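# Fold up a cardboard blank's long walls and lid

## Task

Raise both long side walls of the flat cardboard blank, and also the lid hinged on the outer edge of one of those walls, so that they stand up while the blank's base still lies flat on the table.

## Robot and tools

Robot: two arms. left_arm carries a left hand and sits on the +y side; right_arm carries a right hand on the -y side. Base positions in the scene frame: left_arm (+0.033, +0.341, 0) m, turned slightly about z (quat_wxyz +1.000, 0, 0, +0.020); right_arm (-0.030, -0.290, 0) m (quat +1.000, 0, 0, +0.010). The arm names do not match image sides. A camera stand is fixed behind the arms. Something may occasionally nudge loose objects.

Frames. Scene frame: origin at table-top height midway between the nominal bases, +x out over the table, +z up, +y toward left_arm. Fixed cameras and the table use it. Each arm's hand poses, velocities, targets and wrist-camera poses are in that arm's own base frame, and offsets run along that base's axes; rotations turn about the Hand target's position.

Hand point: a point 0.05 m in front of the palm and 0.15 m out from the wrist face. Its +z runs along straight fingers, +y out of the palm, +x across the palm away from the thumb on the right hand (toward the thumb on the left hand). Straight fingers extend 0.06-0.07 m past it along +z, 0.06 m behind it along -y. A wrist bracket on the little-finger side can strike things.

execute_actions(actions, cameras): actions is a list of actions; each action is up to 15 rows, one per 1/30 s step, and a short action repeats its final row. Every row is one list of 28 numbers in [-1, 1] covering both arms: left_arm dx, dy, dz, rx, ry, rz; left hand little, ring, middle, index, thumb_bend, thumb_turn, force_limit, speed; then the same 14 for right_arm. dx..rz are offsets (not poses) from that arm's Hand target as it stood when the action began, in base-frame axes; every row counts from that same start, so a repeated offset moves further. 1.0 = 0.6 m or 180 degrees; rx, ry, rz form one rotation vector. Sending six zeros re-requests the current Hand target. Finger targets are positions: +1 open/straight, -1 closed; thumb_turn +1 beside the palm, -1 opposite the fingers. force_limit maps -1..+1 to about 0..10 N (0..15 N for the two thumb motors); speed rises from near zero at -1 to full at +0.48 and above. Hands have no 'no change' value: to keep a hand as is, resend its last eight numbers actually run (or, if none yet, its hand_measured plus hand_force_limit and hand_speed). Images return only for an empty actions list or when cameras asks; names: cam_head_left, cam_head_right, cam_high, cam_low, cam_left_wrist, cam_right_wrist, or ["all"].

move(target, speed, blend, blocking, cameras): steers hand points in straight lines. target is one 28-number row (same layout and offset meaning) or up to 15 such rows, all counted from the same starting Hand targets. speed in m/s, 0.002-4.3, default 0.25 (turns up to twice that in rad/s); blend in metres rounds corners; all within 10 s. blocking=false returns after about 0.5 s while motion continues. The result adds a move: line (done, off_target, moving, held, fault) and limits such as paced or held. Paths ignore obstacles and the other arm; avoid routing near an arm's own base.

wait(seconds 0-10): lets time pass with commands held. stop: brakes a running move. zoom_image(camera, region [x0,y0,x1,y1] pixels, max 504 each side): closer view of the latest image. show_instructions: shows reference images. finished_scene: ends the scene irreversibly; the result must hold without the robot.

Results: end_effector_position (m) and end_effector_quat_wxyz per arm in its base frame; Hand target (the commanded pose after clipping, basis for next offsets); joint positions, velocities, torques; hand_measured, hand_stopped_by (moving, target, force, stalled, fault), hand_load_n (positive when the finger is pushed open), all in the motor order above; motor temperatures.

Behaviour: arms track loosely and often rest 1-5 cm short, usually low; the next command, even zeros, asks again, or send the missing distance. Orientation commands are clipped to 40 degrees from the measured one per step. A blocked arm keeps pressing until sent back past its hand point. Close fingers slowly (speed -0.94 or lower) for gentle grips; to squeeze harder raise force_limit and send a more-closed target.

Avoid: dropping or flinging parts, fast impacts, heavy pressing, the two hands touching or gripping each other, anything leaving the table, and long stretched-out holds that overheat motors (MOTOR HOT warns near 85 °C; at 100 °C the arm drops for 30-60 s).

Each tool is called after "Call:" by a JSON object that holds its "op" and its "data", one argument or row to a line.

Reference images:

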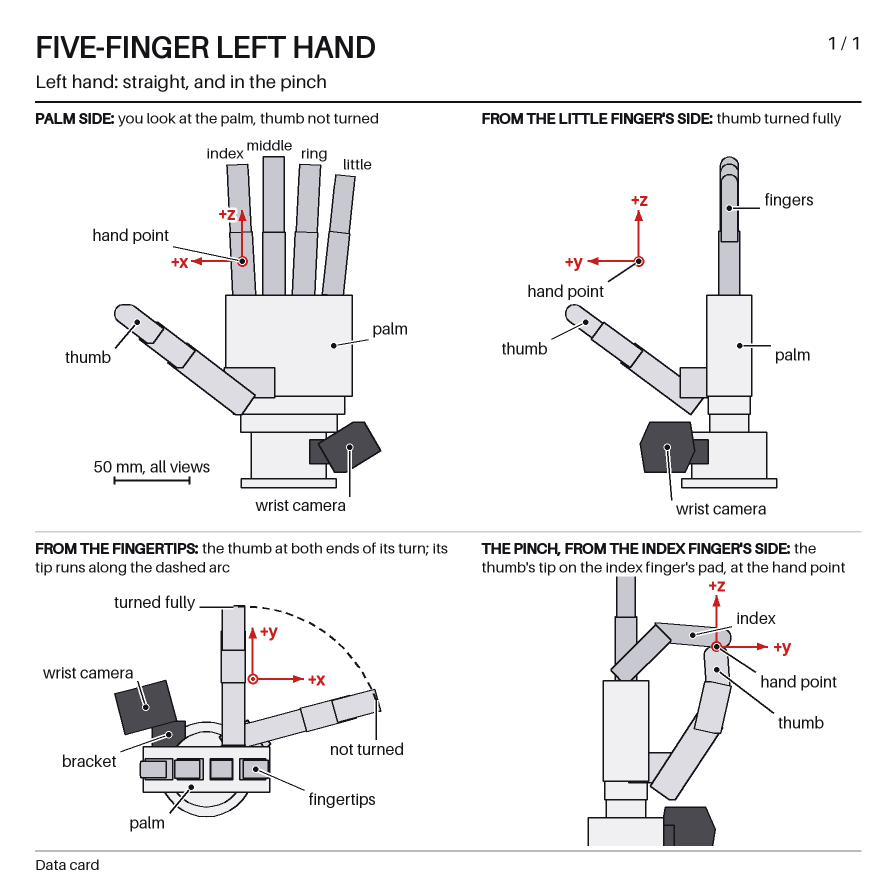

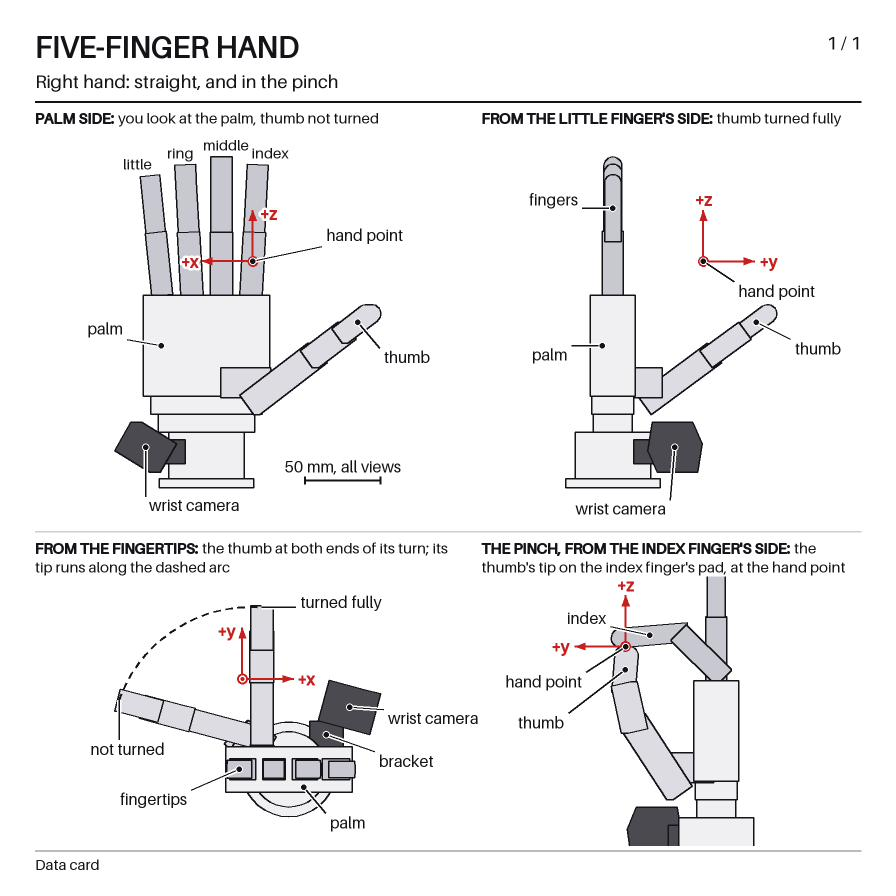

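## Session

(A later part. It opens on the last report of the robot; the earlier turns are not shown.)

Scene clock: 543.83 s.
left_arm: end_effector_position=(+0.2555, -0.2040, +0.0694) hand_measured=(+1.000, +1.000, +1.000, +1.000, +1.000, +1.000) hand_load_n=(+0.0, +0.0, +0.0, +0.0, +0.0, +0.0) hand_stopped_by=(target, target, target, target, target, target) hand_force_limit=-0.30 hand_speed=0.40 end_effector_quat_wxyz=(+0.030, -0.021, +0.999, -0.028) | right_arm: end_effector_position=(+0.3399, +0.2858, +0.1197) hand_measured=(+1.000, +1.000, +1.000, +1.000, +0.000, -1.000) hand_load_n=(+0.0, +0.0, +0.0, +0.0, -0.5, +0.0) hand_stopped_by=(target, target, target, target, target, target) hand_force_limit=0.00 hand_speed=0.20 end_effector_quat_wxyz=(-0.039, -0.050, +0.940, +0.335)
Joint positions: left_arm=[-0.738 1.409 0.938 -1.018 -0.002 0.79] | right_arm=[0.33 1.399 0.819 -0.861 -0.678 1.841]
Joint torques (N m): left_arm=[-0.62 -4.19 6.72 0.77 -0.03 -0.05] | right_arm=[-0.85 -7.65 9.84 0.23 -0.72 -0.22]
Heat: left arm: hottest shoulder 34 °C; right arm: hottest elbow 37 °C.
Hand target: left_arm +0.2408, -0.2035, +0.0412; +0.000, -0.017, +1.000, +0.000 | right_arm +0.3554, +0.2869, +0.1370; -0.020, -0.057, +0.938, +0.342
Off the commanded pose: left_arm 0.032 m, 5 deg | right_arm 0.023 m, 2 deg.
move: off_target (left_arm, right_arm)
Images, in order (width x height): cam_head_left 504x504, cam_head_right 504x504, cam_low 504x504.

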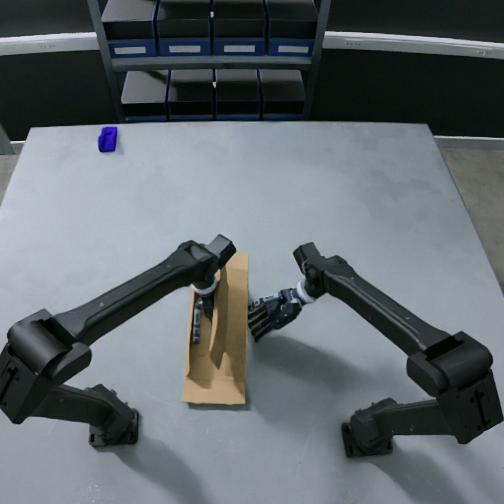

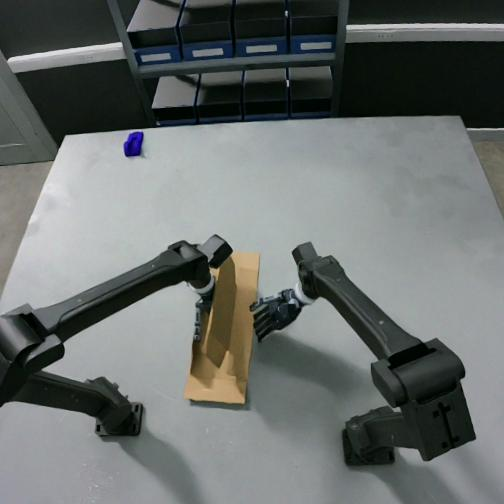

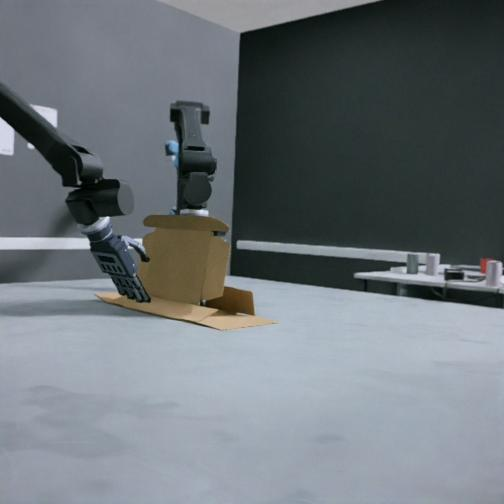

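Call:
{"op": "move", "data": {
  "target": [
    [0.0, 0.0, 0.0, 0, 0, 0, 1, 1, 1, 1, 1, 1, -0.3, 0.4, 0.0, 0.03, -0.03, 0, 0, 0.0, 1, 1, 1, 1, 0.0, -1, 0, 0.2],
    [0.0, 0.0, 0.0, 0, 0, 0, 1, 1, 1, 1, 1, 1, -0.3, 0.4, -0.005, 0.052, -0.055, 0, 0, 0.0, 1, 1, 1, 1, 0.0, -1, 0, 0.2]
  ],
  "speed": 0.06,
  "cameras": ["cam_low", "cam_head_right"]
}}

Call:
{"op": "zoom_image", "data": {
  "camera": "cam_low",
  "region": [0, 180, 260, 340]
}}

Call:
{"op": "zoom_image", "data": {
  "camera": "cam_head_right",
  "region": [160, 220, 360, 420]
}}

Scene clock: 548.93 s.
left_arm: end_effector_position=(+0.2555, -0.2040, +0.0694) hand_measured=(+1.000, +1.000, +1.000, +1.000, +1.000, +1.000) hand_load_n=(+0.0, +0.0, +0.0, +0.0, +0.0, +0.0) hand_stopped_by=(target, target, target, target, target, target) hand_force_limit=-0.30 hand_speed=0.40 end_effector_quat_wxyz=(+0.030, -0.021, +0.999, -0.028) | right_arm: end_effector_position=(+0.3517, +0.3112, +0.1091) hand_measured=(+1.000, +1.000, +1.000, +1.000, +0.000, -1.000) hand_load_n=(+0.0, +0.0, -0.5, +0.0, +0.0, +0.5) hand_stopped_by=(target, target, target, target, target, target) hand_force_limit=0.00 hand_speed=0.20 end_effector_quat_wxyz=(-0.020, -0.055, +0.938, +0.343)
Joint positions: left_arm=[-0.738 1.409 0.938 -1.018 -0.002 0.79] | right_arm=[0.385 1.445 0.819 -0.724 -0.671 1.916]
Joint torques (N m): left_arm=[-0.73 -4.13 6.74 0.79 -0.03 -0.04] | right_arm=[1.44 -6.59 7.2 1.59 -0.43 0.08]
Heat: left arm: hottest shoulder 34 °C; right arm: hottest elbow 37 °C.
Hand target: left_arm +0.2408, -0.2035, +0.0412; +0.000, -0.016, +1.000, +0.000 | right_arm +0.3523, +0.3182, +0.1041; -0.020, -0.057, +0.938, +0.342
Off the commanded pose: left_arm 0.032 m, 5 deg | right_arm 0.009 m, 0 deg.
move: off_target (left_arm)
Images, in order (width x height): cam_head_right 504x504, cam_low 504x504.

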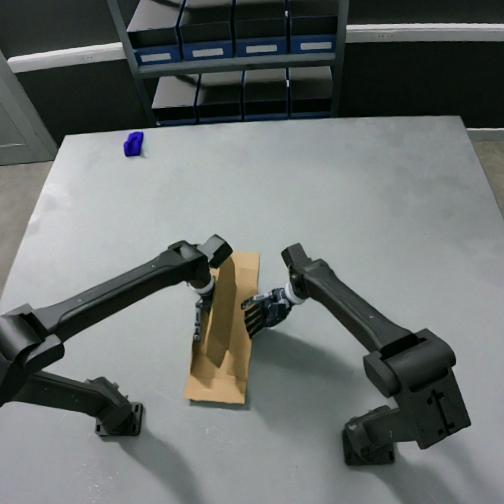

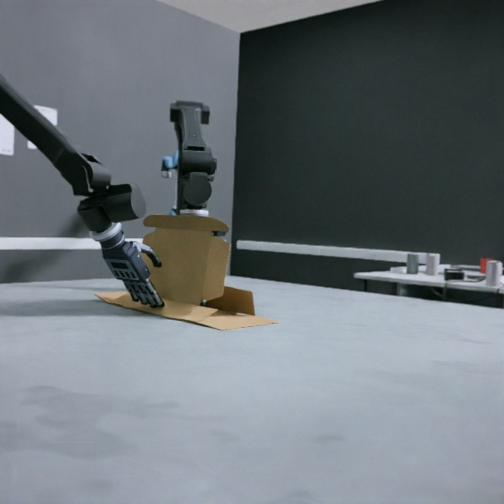

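Scaled by 1.938 from the camera's 504x504 image, which has a finer 720x720 frame.

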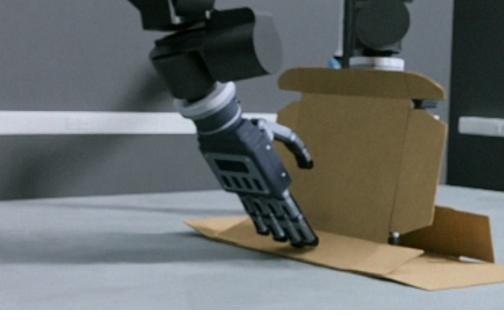

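Scaled by 2.520 from the camera's 504x504 image, which has a finer 720x720 frame.

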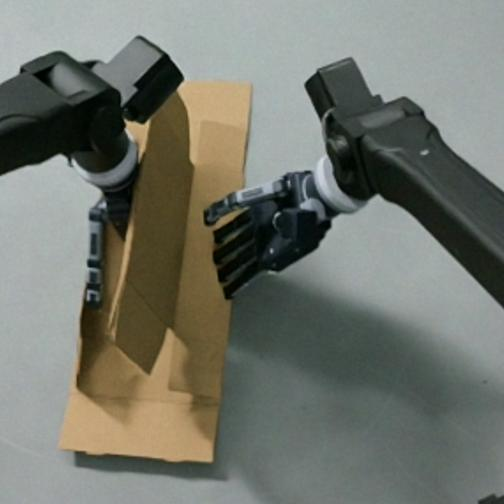

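Call:
{"op": "move", "data": {
  "target": [
    [0.0245, -0.001, 0.06, 0, 0, 0, 1, 1, 1, 1, 1, 1, -0.3, 0.4, 0.0, 0.0, 0.0, 0, 0, 0.0, 1, 1, 1, 1, 0.0, -1, 0, 0.2],
    [0.0245, 0.005, 0.12, 0, 0, 0, 1, 1, 1, 1, 1, 1, -0.3, 0.4, 0.0, 0.0, 0.0, 0, 0, 0.0, 1, 1, 1, 1, 0.0, -1, 0, 0.2]
  ],
  "speed": 0.06,
  "cameras": ["cam_low", "cam_head_right"]
}}

Call:
{"op": "zoom_image", "data": {
  "camera": "cam_low",
  "region": [0, 180, 260, 340]
}}

Call:
{"op": "zoom_image", "data": {
  "camera": "cam_head_right",
  "region": [160, 220, 360, 420]
}}

Scene clock: 551.40 s.
left_arm: end_effector_position=(+0.2451, -0.1943, +0.1011) hand_measured=(+1.000, +1.000, +1.000, +1.000, +1.000, +1.000) hand_load_n=(+0.0, +0.0, +0.0, +0.0, +0.0, +0.0) hand_stopped_by=(target, target, target, target, target, target) hand_force_limit=-0.30 hand_speed=0.40 end_effector_quat_wxyz=(-0.009, -0.021, +1.000, +0.010) | right_arm: end_effector_position=(+0.3518, +0.3127, +0.1153) hand_measured=(+1.000, +1.000, +1.000, +1.000, +0.000, -1.000) hand_load_n=(+0.0, -0.5, -4.5, +0.0, +0.0, +0.0) hand_stopped_by=(target, target, target, target, target, target) hand_force_limit=0.00 hand_speed=0.20 end_effector_quat_wxyz=(-0.015, -0.057, +0.935, +0.349)
Joint positions: left_arm=[-0.738 1.418 1.021 -1.201 -0.002 0.79] | right_arm=[0.385 1.436 0.819 -0.719 -0.681 1.917]
Joint torques (N m): left_arm=[1.96 -9.29 11.49 -0.1 0.04 0.24] | right_arm=[1.32 -5.89 7.24 1.46 -0.07 0.08]
Heat: left arm: hottest shoulder 34 °C; right arm: hottest elbow 36 °C.
Hand target: left_arm +0.2555, -0.2005, +0.1132; +0.000, -0.016, +1.000, +0.000 | right_arm +0.3524, +0.3182, +0.1041; -0.020, -0.057, +0.938, +0.342
Off the commanded pose: left_arm 0.017 m, 2 deg | right_arm 0.012 m, 1 deg.
move: off_target (left_arm, right_arm)
Images, in order (width x height): cam_head_right 504x504, cam_low 504x504.

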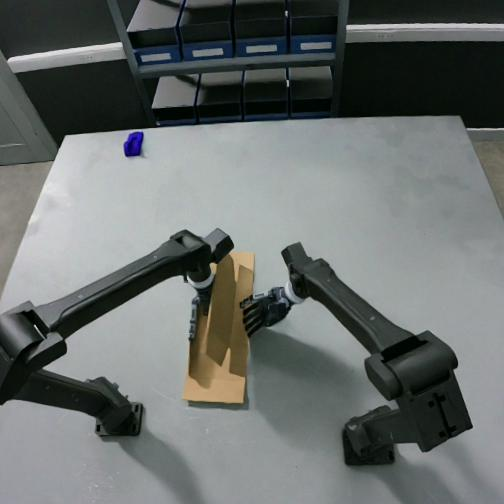

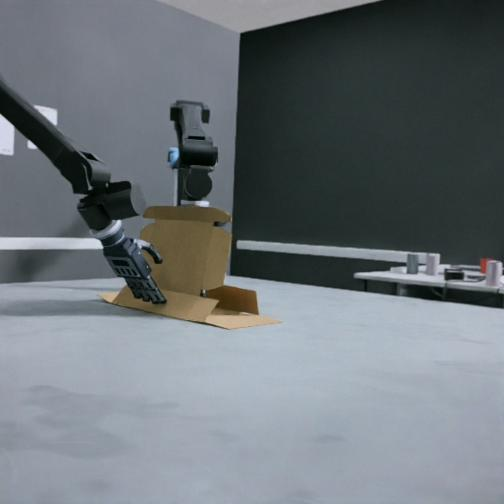

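Scaled by 1.938 from the camera's 504x504 image, which has a finer 720x720 frame.

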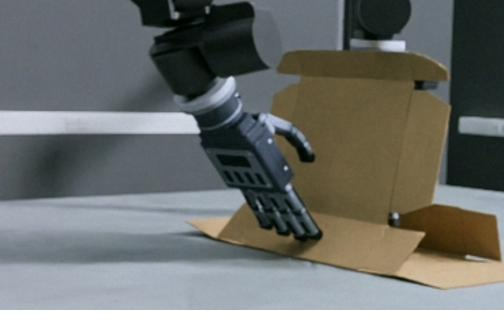

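Scaled by 2.520 from the camera's 504x504 image, which has a finer 720x720 frame.

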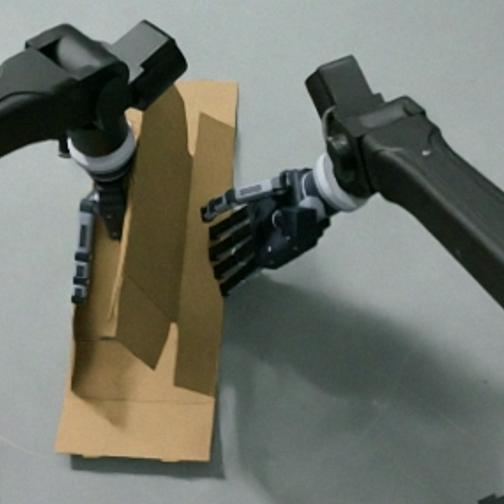

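Call:
{"op": "move", "data": {
  "target": [
    [0.0, 0.0, 0.0, 0, 0, 0, 1, 1, 1, 1, 1, 1, -0.3, 0.4, 0.0, -0.03, 0.03, 0, 0, 0.0, 1, 1, 1, 1, 0.0, -1, 0, 0.2],
    [0.0, 0.0, 0.0, 0, 0, 0, 1, 1, 1, 1, 1, 1, -0.3, 0.4, 0.0, -0.06, 0.04, 0, 0, 0.0, 1, 1, 1, 1, 0.0, -1, 0, 0.2]
  ],
  "speed": 0.05,
  "cameras": ["cam_low", "cam_head_right"]
}}

Call:
{"op": "zoom_image", "data": {
  "camera": "cam_low",
  "region": [0, 180, 260, 340]
}}

Call:
{"op": "zoom_image", "data": {
  "camera": "cam_head_right",
  "region": [160, 220, 360, 420]
}}

Scene clock: 553.87 s.
left_arm: end_effector_position=(+0.2468, -0.1957, +0.1070) hand_measured=(+1.000, +1.000, +1.000, +1.000, +1.000, +1.000) hand_load_n=(+0.0, +0.0, +0.0, +0.0, +0.0, +0.0) hand_stopped_by=(target, target, target, target, target, target) hand_force_limit=-0.30 hand_speed=0.40 end_effector_quat_wxyz=(-0.003, -0.021, +1.000, +0.005) | right_arm: end_effector_position=(+0.3456, +0.2835, +0.1191) hand_measured=(+1.000, +1.000, +1.000, +1.000, +0.000, -1.000) hand_load_n=(+0.0, +0.0, +0.0, +0.0, +0.0, +0.0) hand_stopped_by=(target, target, target, target, target, target) hand_force_limit=0.00 hand_speed=0.20 end_effector_quat_wxyz=(-0.030, -0.053, +0.939, +0.338)
Joint positions: left_arm=[-0.738 1.405 1.028 -1.205 -0.002 0.791] | right_arm=[0.319 1.405 0.819 -0.841 -0.68 1.829]
Joint torques (N m): left_arm=[1.9 -8.29 11.07 0.05 0.04 0.24] | right_arm=[-0.79 -7.82 8.27 0.25 -0.72 -0.21]
Heat: left arm: hottest shoulder 34 °C; right arm: hottest elbow 36 °C.
Hand target: left_arm +0.2555, -0.2005, +0.1132; +0.000, -0.016, +1.000, +0.000 | right_arm +0.3524, +0.2821, +0.1282; -0.020, -0.057, +0.938, +0.342
Off the commanded pose: left_arm 0.012 m, 1 deg | right_arm 0.011 m, 1 deg.
move: off_target (left_arm, right_arm)
Images, in order (width x height): cam_head_right 504x504, cam_low 504x504.

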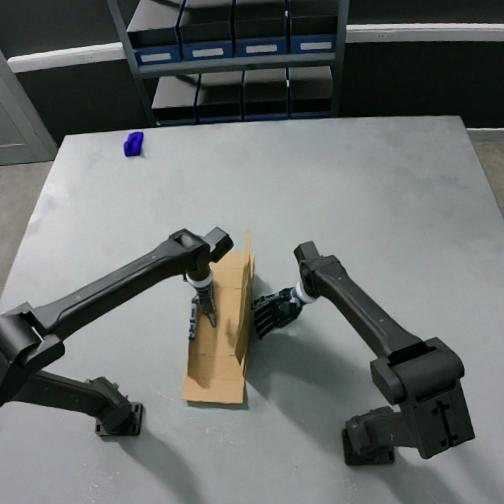

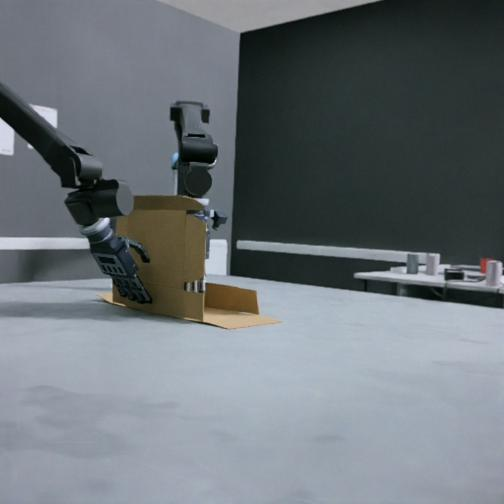

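Scaled by 1.938 from the camera's 504x504 image, which has a finer 720x720 frame.

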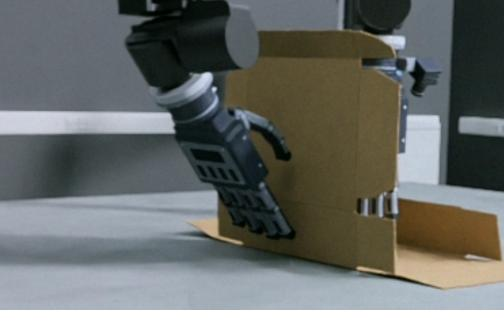

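Scaled by 2.520 from the camera's 504x504 image, which has a finer 720x720 frame.

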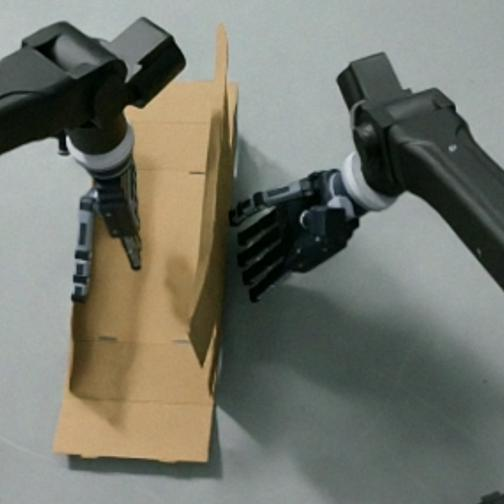

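Call:
{"op": "move", "data": {
  "target": [
    [0.0, 0.0, 0.0, 0, 0, 0, 1, 1, 1, 1, 1, 1, -0.3, 0.4, 0.0, -0.04, 0.0, 0, 0, 0.0, 1, 1, 1, 1, 0.0, -1, 0, 0.2],
    [0.0, 0.0, 0.0, 0, 0, 0, 1, 1, 1, 1, 1, 1, -0.3, 0.4, 0.0, -0.12, 0.0, 0, 0, 0.0, 1, 1, 1, 1, 0.0, -1, 0, 0.2]
  ],
  "speed": 0.06,
  "cameras": ["all"]
}}

Call:
{"op": "zoom_image", "data": {
  "camera": "cam_low",
  "region": [0, 180, 260, 340]
}}

Call:
{"op": "zoom_image", "data": {
  "camera": "cam_head_right",
  "region": [160, 220, 360, 420]
}}

Scene clock: 556.53 s.
left_arm: end_effector_position=(+0.2468, -0.1957, +0.1070) hand_measured=(+1.000, +1.000, +1.000, +1.000, +1.000, +1.000) hand_load_n=(+0.0, +0.0, +0.0, +0.0, +0.0, +0.0) hand_stopped_by=(target, target, target, target, target, target) hand_force_limit=-0.30 hand_speed=0.40 end_effector_quat_wxyz=(-0.003, -0.021, +1.000, +0.005) | right_arm: end_effector_position=(+0.3482, +0.2126, +0.1219) hand_measured=(+1.000, +1.000, +1.000, +1.000, +0.000, -1.000) hand_load_n=(+0.0, +0.0, +0.0, +0.0, +0.0, +0.0) hand_stopped_by=(target, target, target, target, target, target) hand_force_limit=0.00 hand_speed=0.20 end_effector_quat_wxyz=(-0.027, -0.054, +0.939, +0.340)
Joint positions: left_arm=[-0.738 1.405 1.028 -1.205 -0.002 0.791] | right_arm=[0.118 1.396 0.819 -1.01 -0.695 1.568]
Joint torques (N m): left_arm=[1.85 -8.35 11.07 0.05 0.04 0.24] | right_arm=[-0.79 -7.41 7.71 -0.05 -0.73 -0.22]
Heat: left arm: hottest shoulder 34 °C; right arm: hottest elbow 36 °C.
Hand target: left_arm +0.2555, -0.2005, +0.1132; +0.000, -0.016, +1.000, +0.000 | right_arm +0.3524, +0.2102, +0.1282; -0.020, -0.057, +0.938, +0.342
Off the commanded pose: left_arm 0.012 m, 1 deg | right_arm 0.008 m, 1 deg.
move: off_target (left_arm)
camera_calibration:
cam_left_wrist: T_world_to_cam=[[-0.197547, -0.978052, -0.0662583, -0.12927], [-0.829128, 0.130643, 0.54358, 0.172732], [-0.522994, 0.162319, -0.836738, 0.366928], [0, 0, 0, 1]] pos_world=[0.309581, -0.208558, 0.204563]
cam_right_wrist: T_world_to_cam=[[-0.291336, 0.751457, 0.591976, -0.122325], [0.86551, -0.0565151, 0.497694, -0.347256], [0.407451, 0.657357, -0.633929, -0.0920415], [0, 0, 0, 1]] pos_world=[0.302418, 0.132801, 0.186892]

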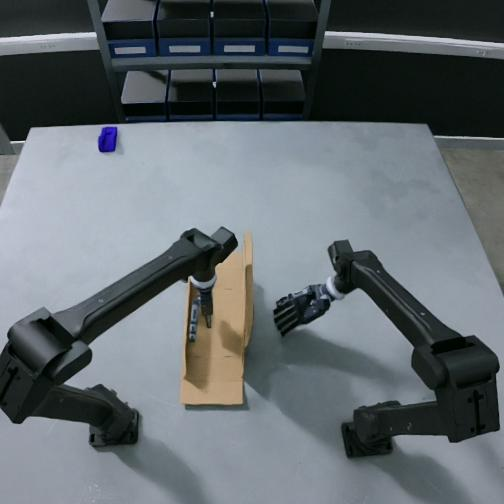

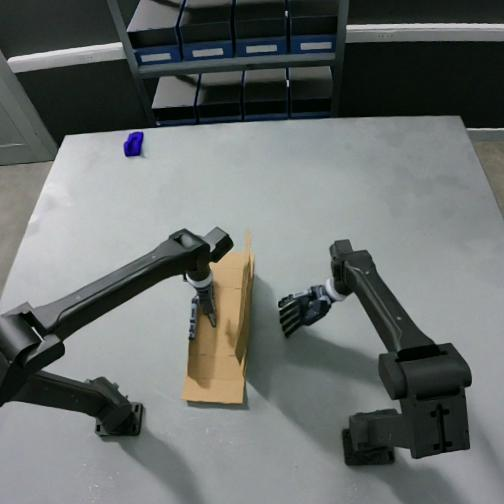

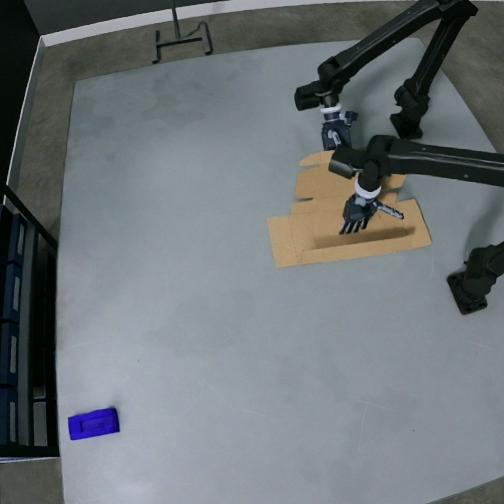

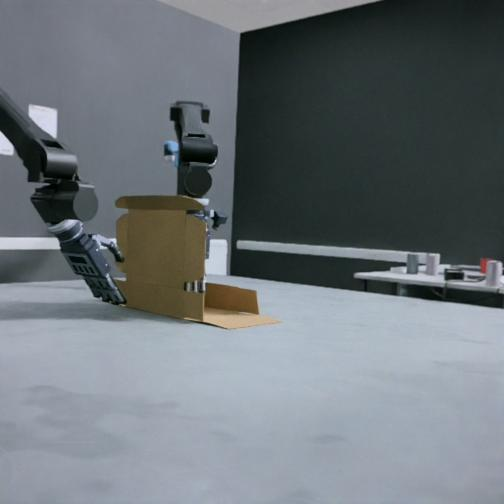

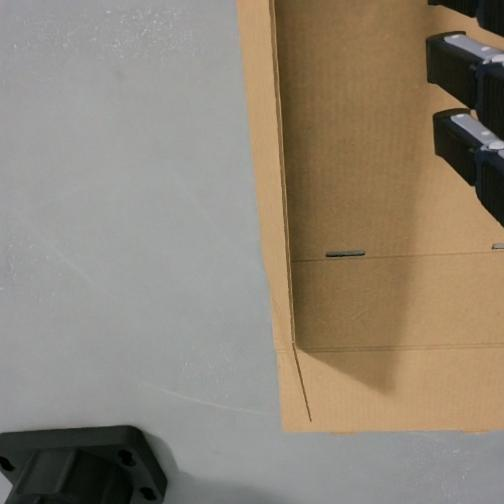

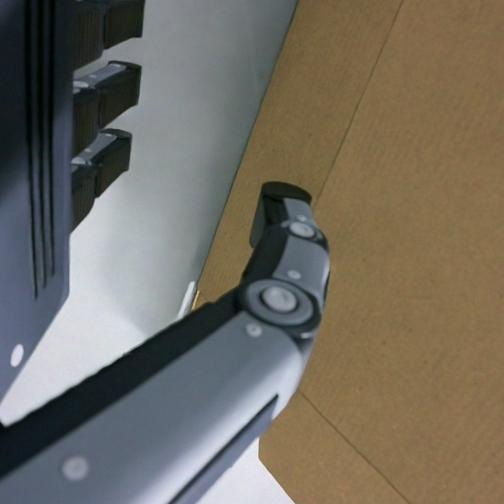

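Scaled by 1.938 from the camera's 504x504 image, which has a finer 720x720 frame.

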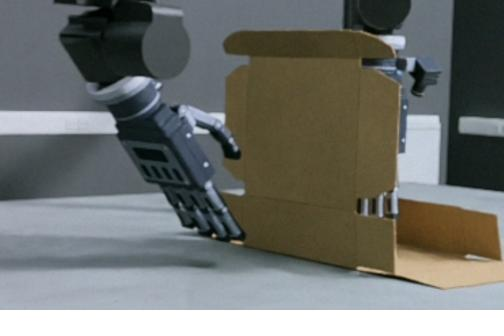

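Scaled by 2.520 from the camera's 504x504 image, which has a finer 720x720 frame.

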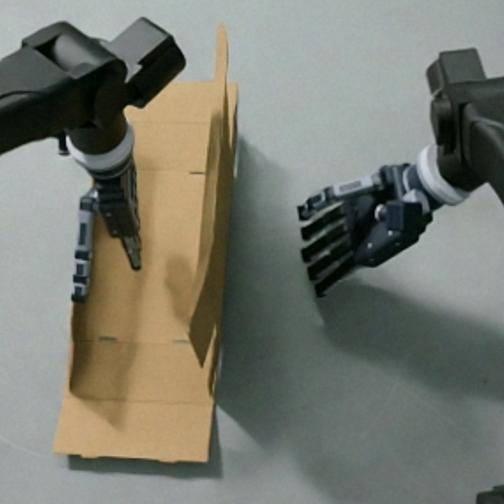

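Call:
{"op": "zoom_image", "data": {
  "camera": "cam_high",
  "region": [240, 100, 460, 300]
}}

Call:
{"op": "zoom_image", "data": {
  "camera": "cam_head_left",
  "region": [150, 210, 350, 430]
}}

Scaled by 2.291 from the camera's 504x504 image, which has a finer 720x720 frame.

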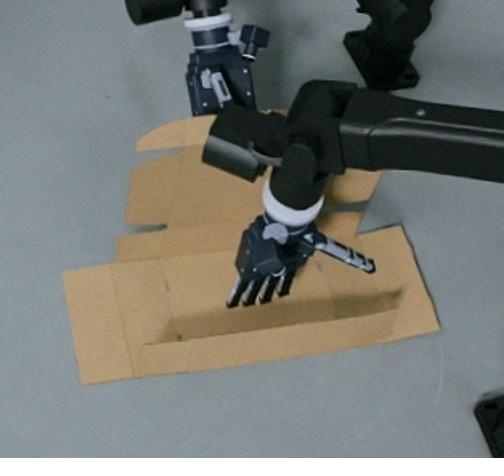

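Scaled by 2.291 from the camera's 504x504 image, which has a finer 720x720 frame.

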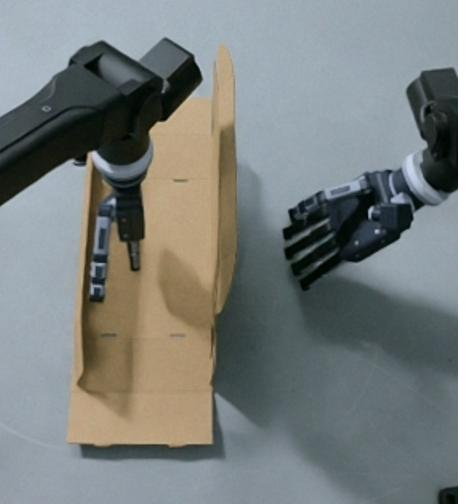

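Call:
{"op": "move", "data": {
  "target": [
    [0.0, 0.005, 0.1, 0, 0, 0, 1, 1, 1, 1, 1, 1, -0.3, 0.4, 0.0, -0.1, 0.0, 0, 0, 0.0, 1, 1, 1, 1, 0.0, -1, 0, 0.2],
    [0.0, 0.01, 0.30, 0, 0, 0, 1, 1, 1, 1, 1, 1, -0.3, 0.4, 0.0, -0.25, 0.05, 0, 0, 0.0, 1, 1, 1, 1, 0.0, -1, 0, 0.2],
    [0.05, 0.22, 0.32, 0, 0, 0, 1, 1, 1, 1, 1, 1, -0.3, 0.4, 0.0, -0.4, 0.1, 0, 0, 0.0, 1, 1, 1, 1, 0.0, -1, 0, 0.2]
  ],
  "speed": [0.06, 0.15, 0.25],
  "blend": [0.01, 0.02, 0],
  "cameras": ["all"]
}}

Call:
{"op": "zoom_image", "data": {
  "camera": "cam_low",
  "region": [60, 180, 320, 340]
}}

Call:
{"op": "zoom_image", "data": {
  "camera": "cam_head_left",
  "region": [150, 210, 350, 430]
}}

Call:
{"op": "zoom_image", "data": {
  "camera": "cam_high",
  "region": [240, 100, 460, 300]
}}

Scene clock: 560.87 s.
left_arm: end_effector_position=(+0.2881, -0.0703, +0.2999) hand_measured=(+1.000, +1.000, +1.000, +1.000, +1.000, +1.000) hand_load_n=(+0.0, -0.5, +0.0, +0.0, +0.0, +0.0) hand_stopped_by=(target, target, target, target, target, target) hand_force_limit=-0.30 hand_speed=0.40 end_effector_quat_wxyz=(+0.017, -0.024, +1.000, -0.003) | right_arm: end_effector_position=(+0.3438, -0.0229, +0.1819) hand_measured=(+1.000, +1.000, +1.000, +1.000, +0.000, -1.000) hand_load_n=(+0.0, +0.0, +0.0, +0.0, +0.0, +0.0) hand_stopped_by=(target, target, target, target, target, target) hand_force_limit=0.00 hand_speed=0.20 end_effector_quat_wxyz=(-0.027, -0.049, +0.937, +0.346)
Joint positions: left_arm=[-0.384 1.232 1.388 -1.692 -0.008 1.139] | right_arm=[-0.532 1.529 1.109 -1.636 -0.539 0.797]
Joint torques (N m): left_arm=[1.44 -7.94 9.63 0.09 0.04 0.24] | right_arm=[-0.21 -7.77 9.43 -1.03 -0.32 -0.25]
Heat: left arm: hottest shoulder 34 °C; right arm: hottest elbow 36 °C.
Hand target: left_arm +0.2855, -0.0685, +0.3052; +0.000, -0.016, +1.000, +0.000 | right_arm +0.3524, -0.0299, +0.1882; -0.020, -0.057, +0.938, +0.342
Off the commanded pose: left_arm 0.006 m, 2 deg | right_arm 0.013 m, 1 deg.
joint sent to its limit (left arm) — joint 4 (wrist pitch), lower limit. The joint targets still meet the commanded pose.
move: off_target (right_arm)
camera_calibration:
cam_left_wrist: T_world_to_cam=[[-0.189362, -0.980084, -0.0598094, 0.00984034], [-0.851623, 0.133612, 0.50684, 0.103487], [-0.488755, 0.146911, -0.859963, 0.525611], [0, 0, 0, 1]] pos_world=[0.34689, -0.081401, 0.400143]
cam_right_wrist: T_world_to_cam=[[-0.283337, 0.745833, 0.602871, 0.0130135], [0.866522, -0.0702614, 0.49417, -0.386679], [0.410927, 0.662417, -0.626373, 0.100075], [0, 0, 0, 1]] pos_world=[0.29763, -0.103166, 0.245924]

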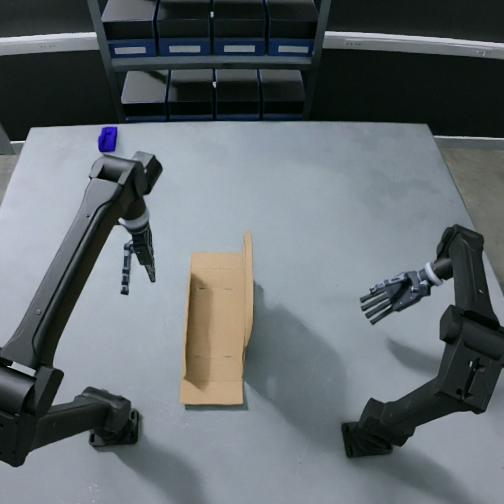

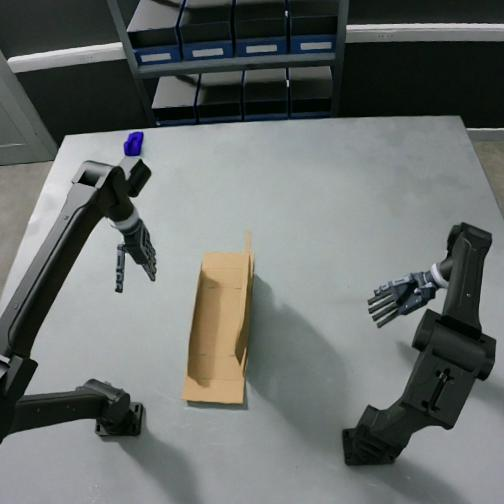

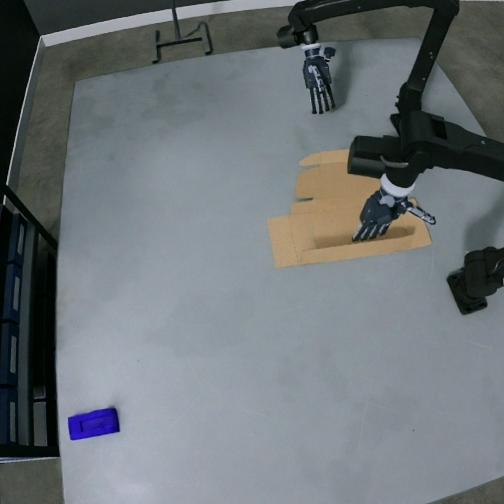

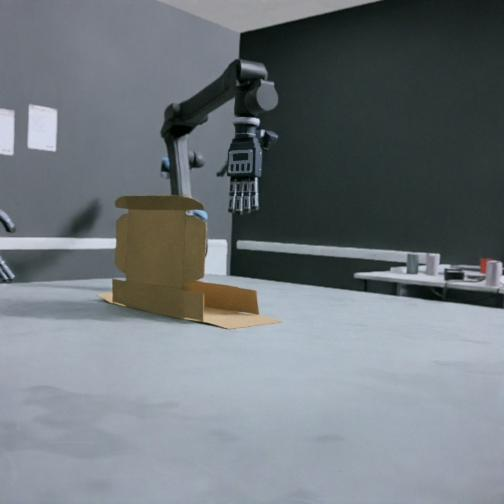

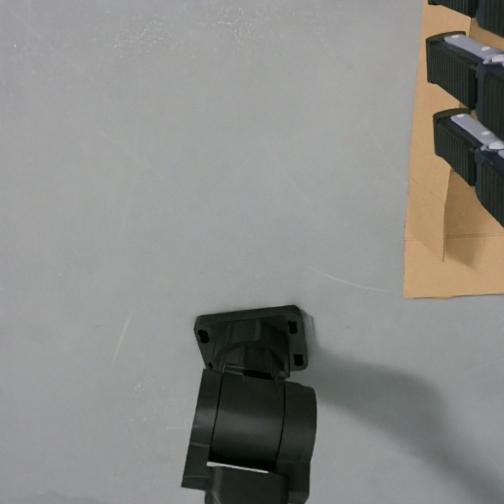

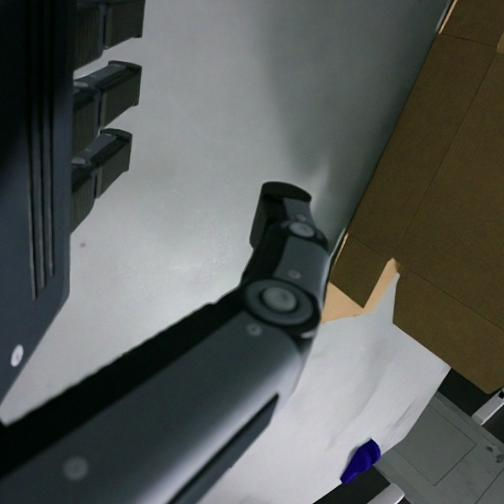

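Scaled by 1.938 from the camera's 504x504 image, which has a finer 720x720 frame.

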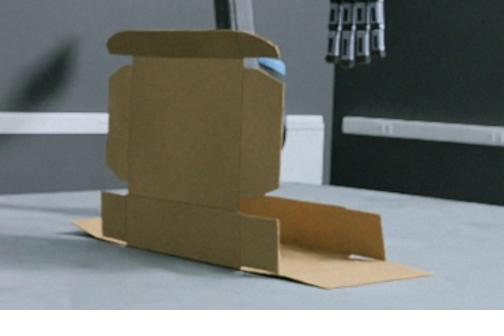

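Scaled by 2.291 from the camera's 504x504 image, which has a finer 720x720 frame.

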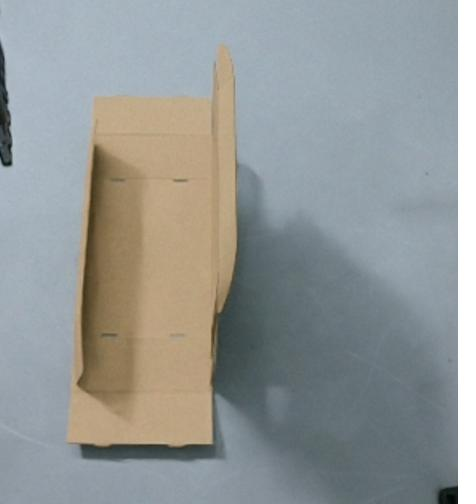

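Scaled by 2.291 from the camera's 504x504 image, which has a finer 720x720 frame.

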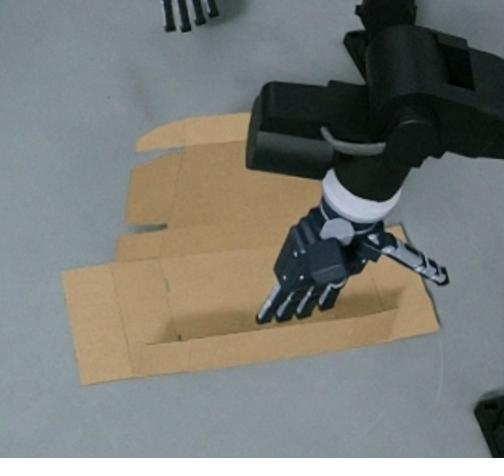

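Call:
{"op": "finished_scene", "data": {
  "scene": 1
}}

The scene is finished: the task was done.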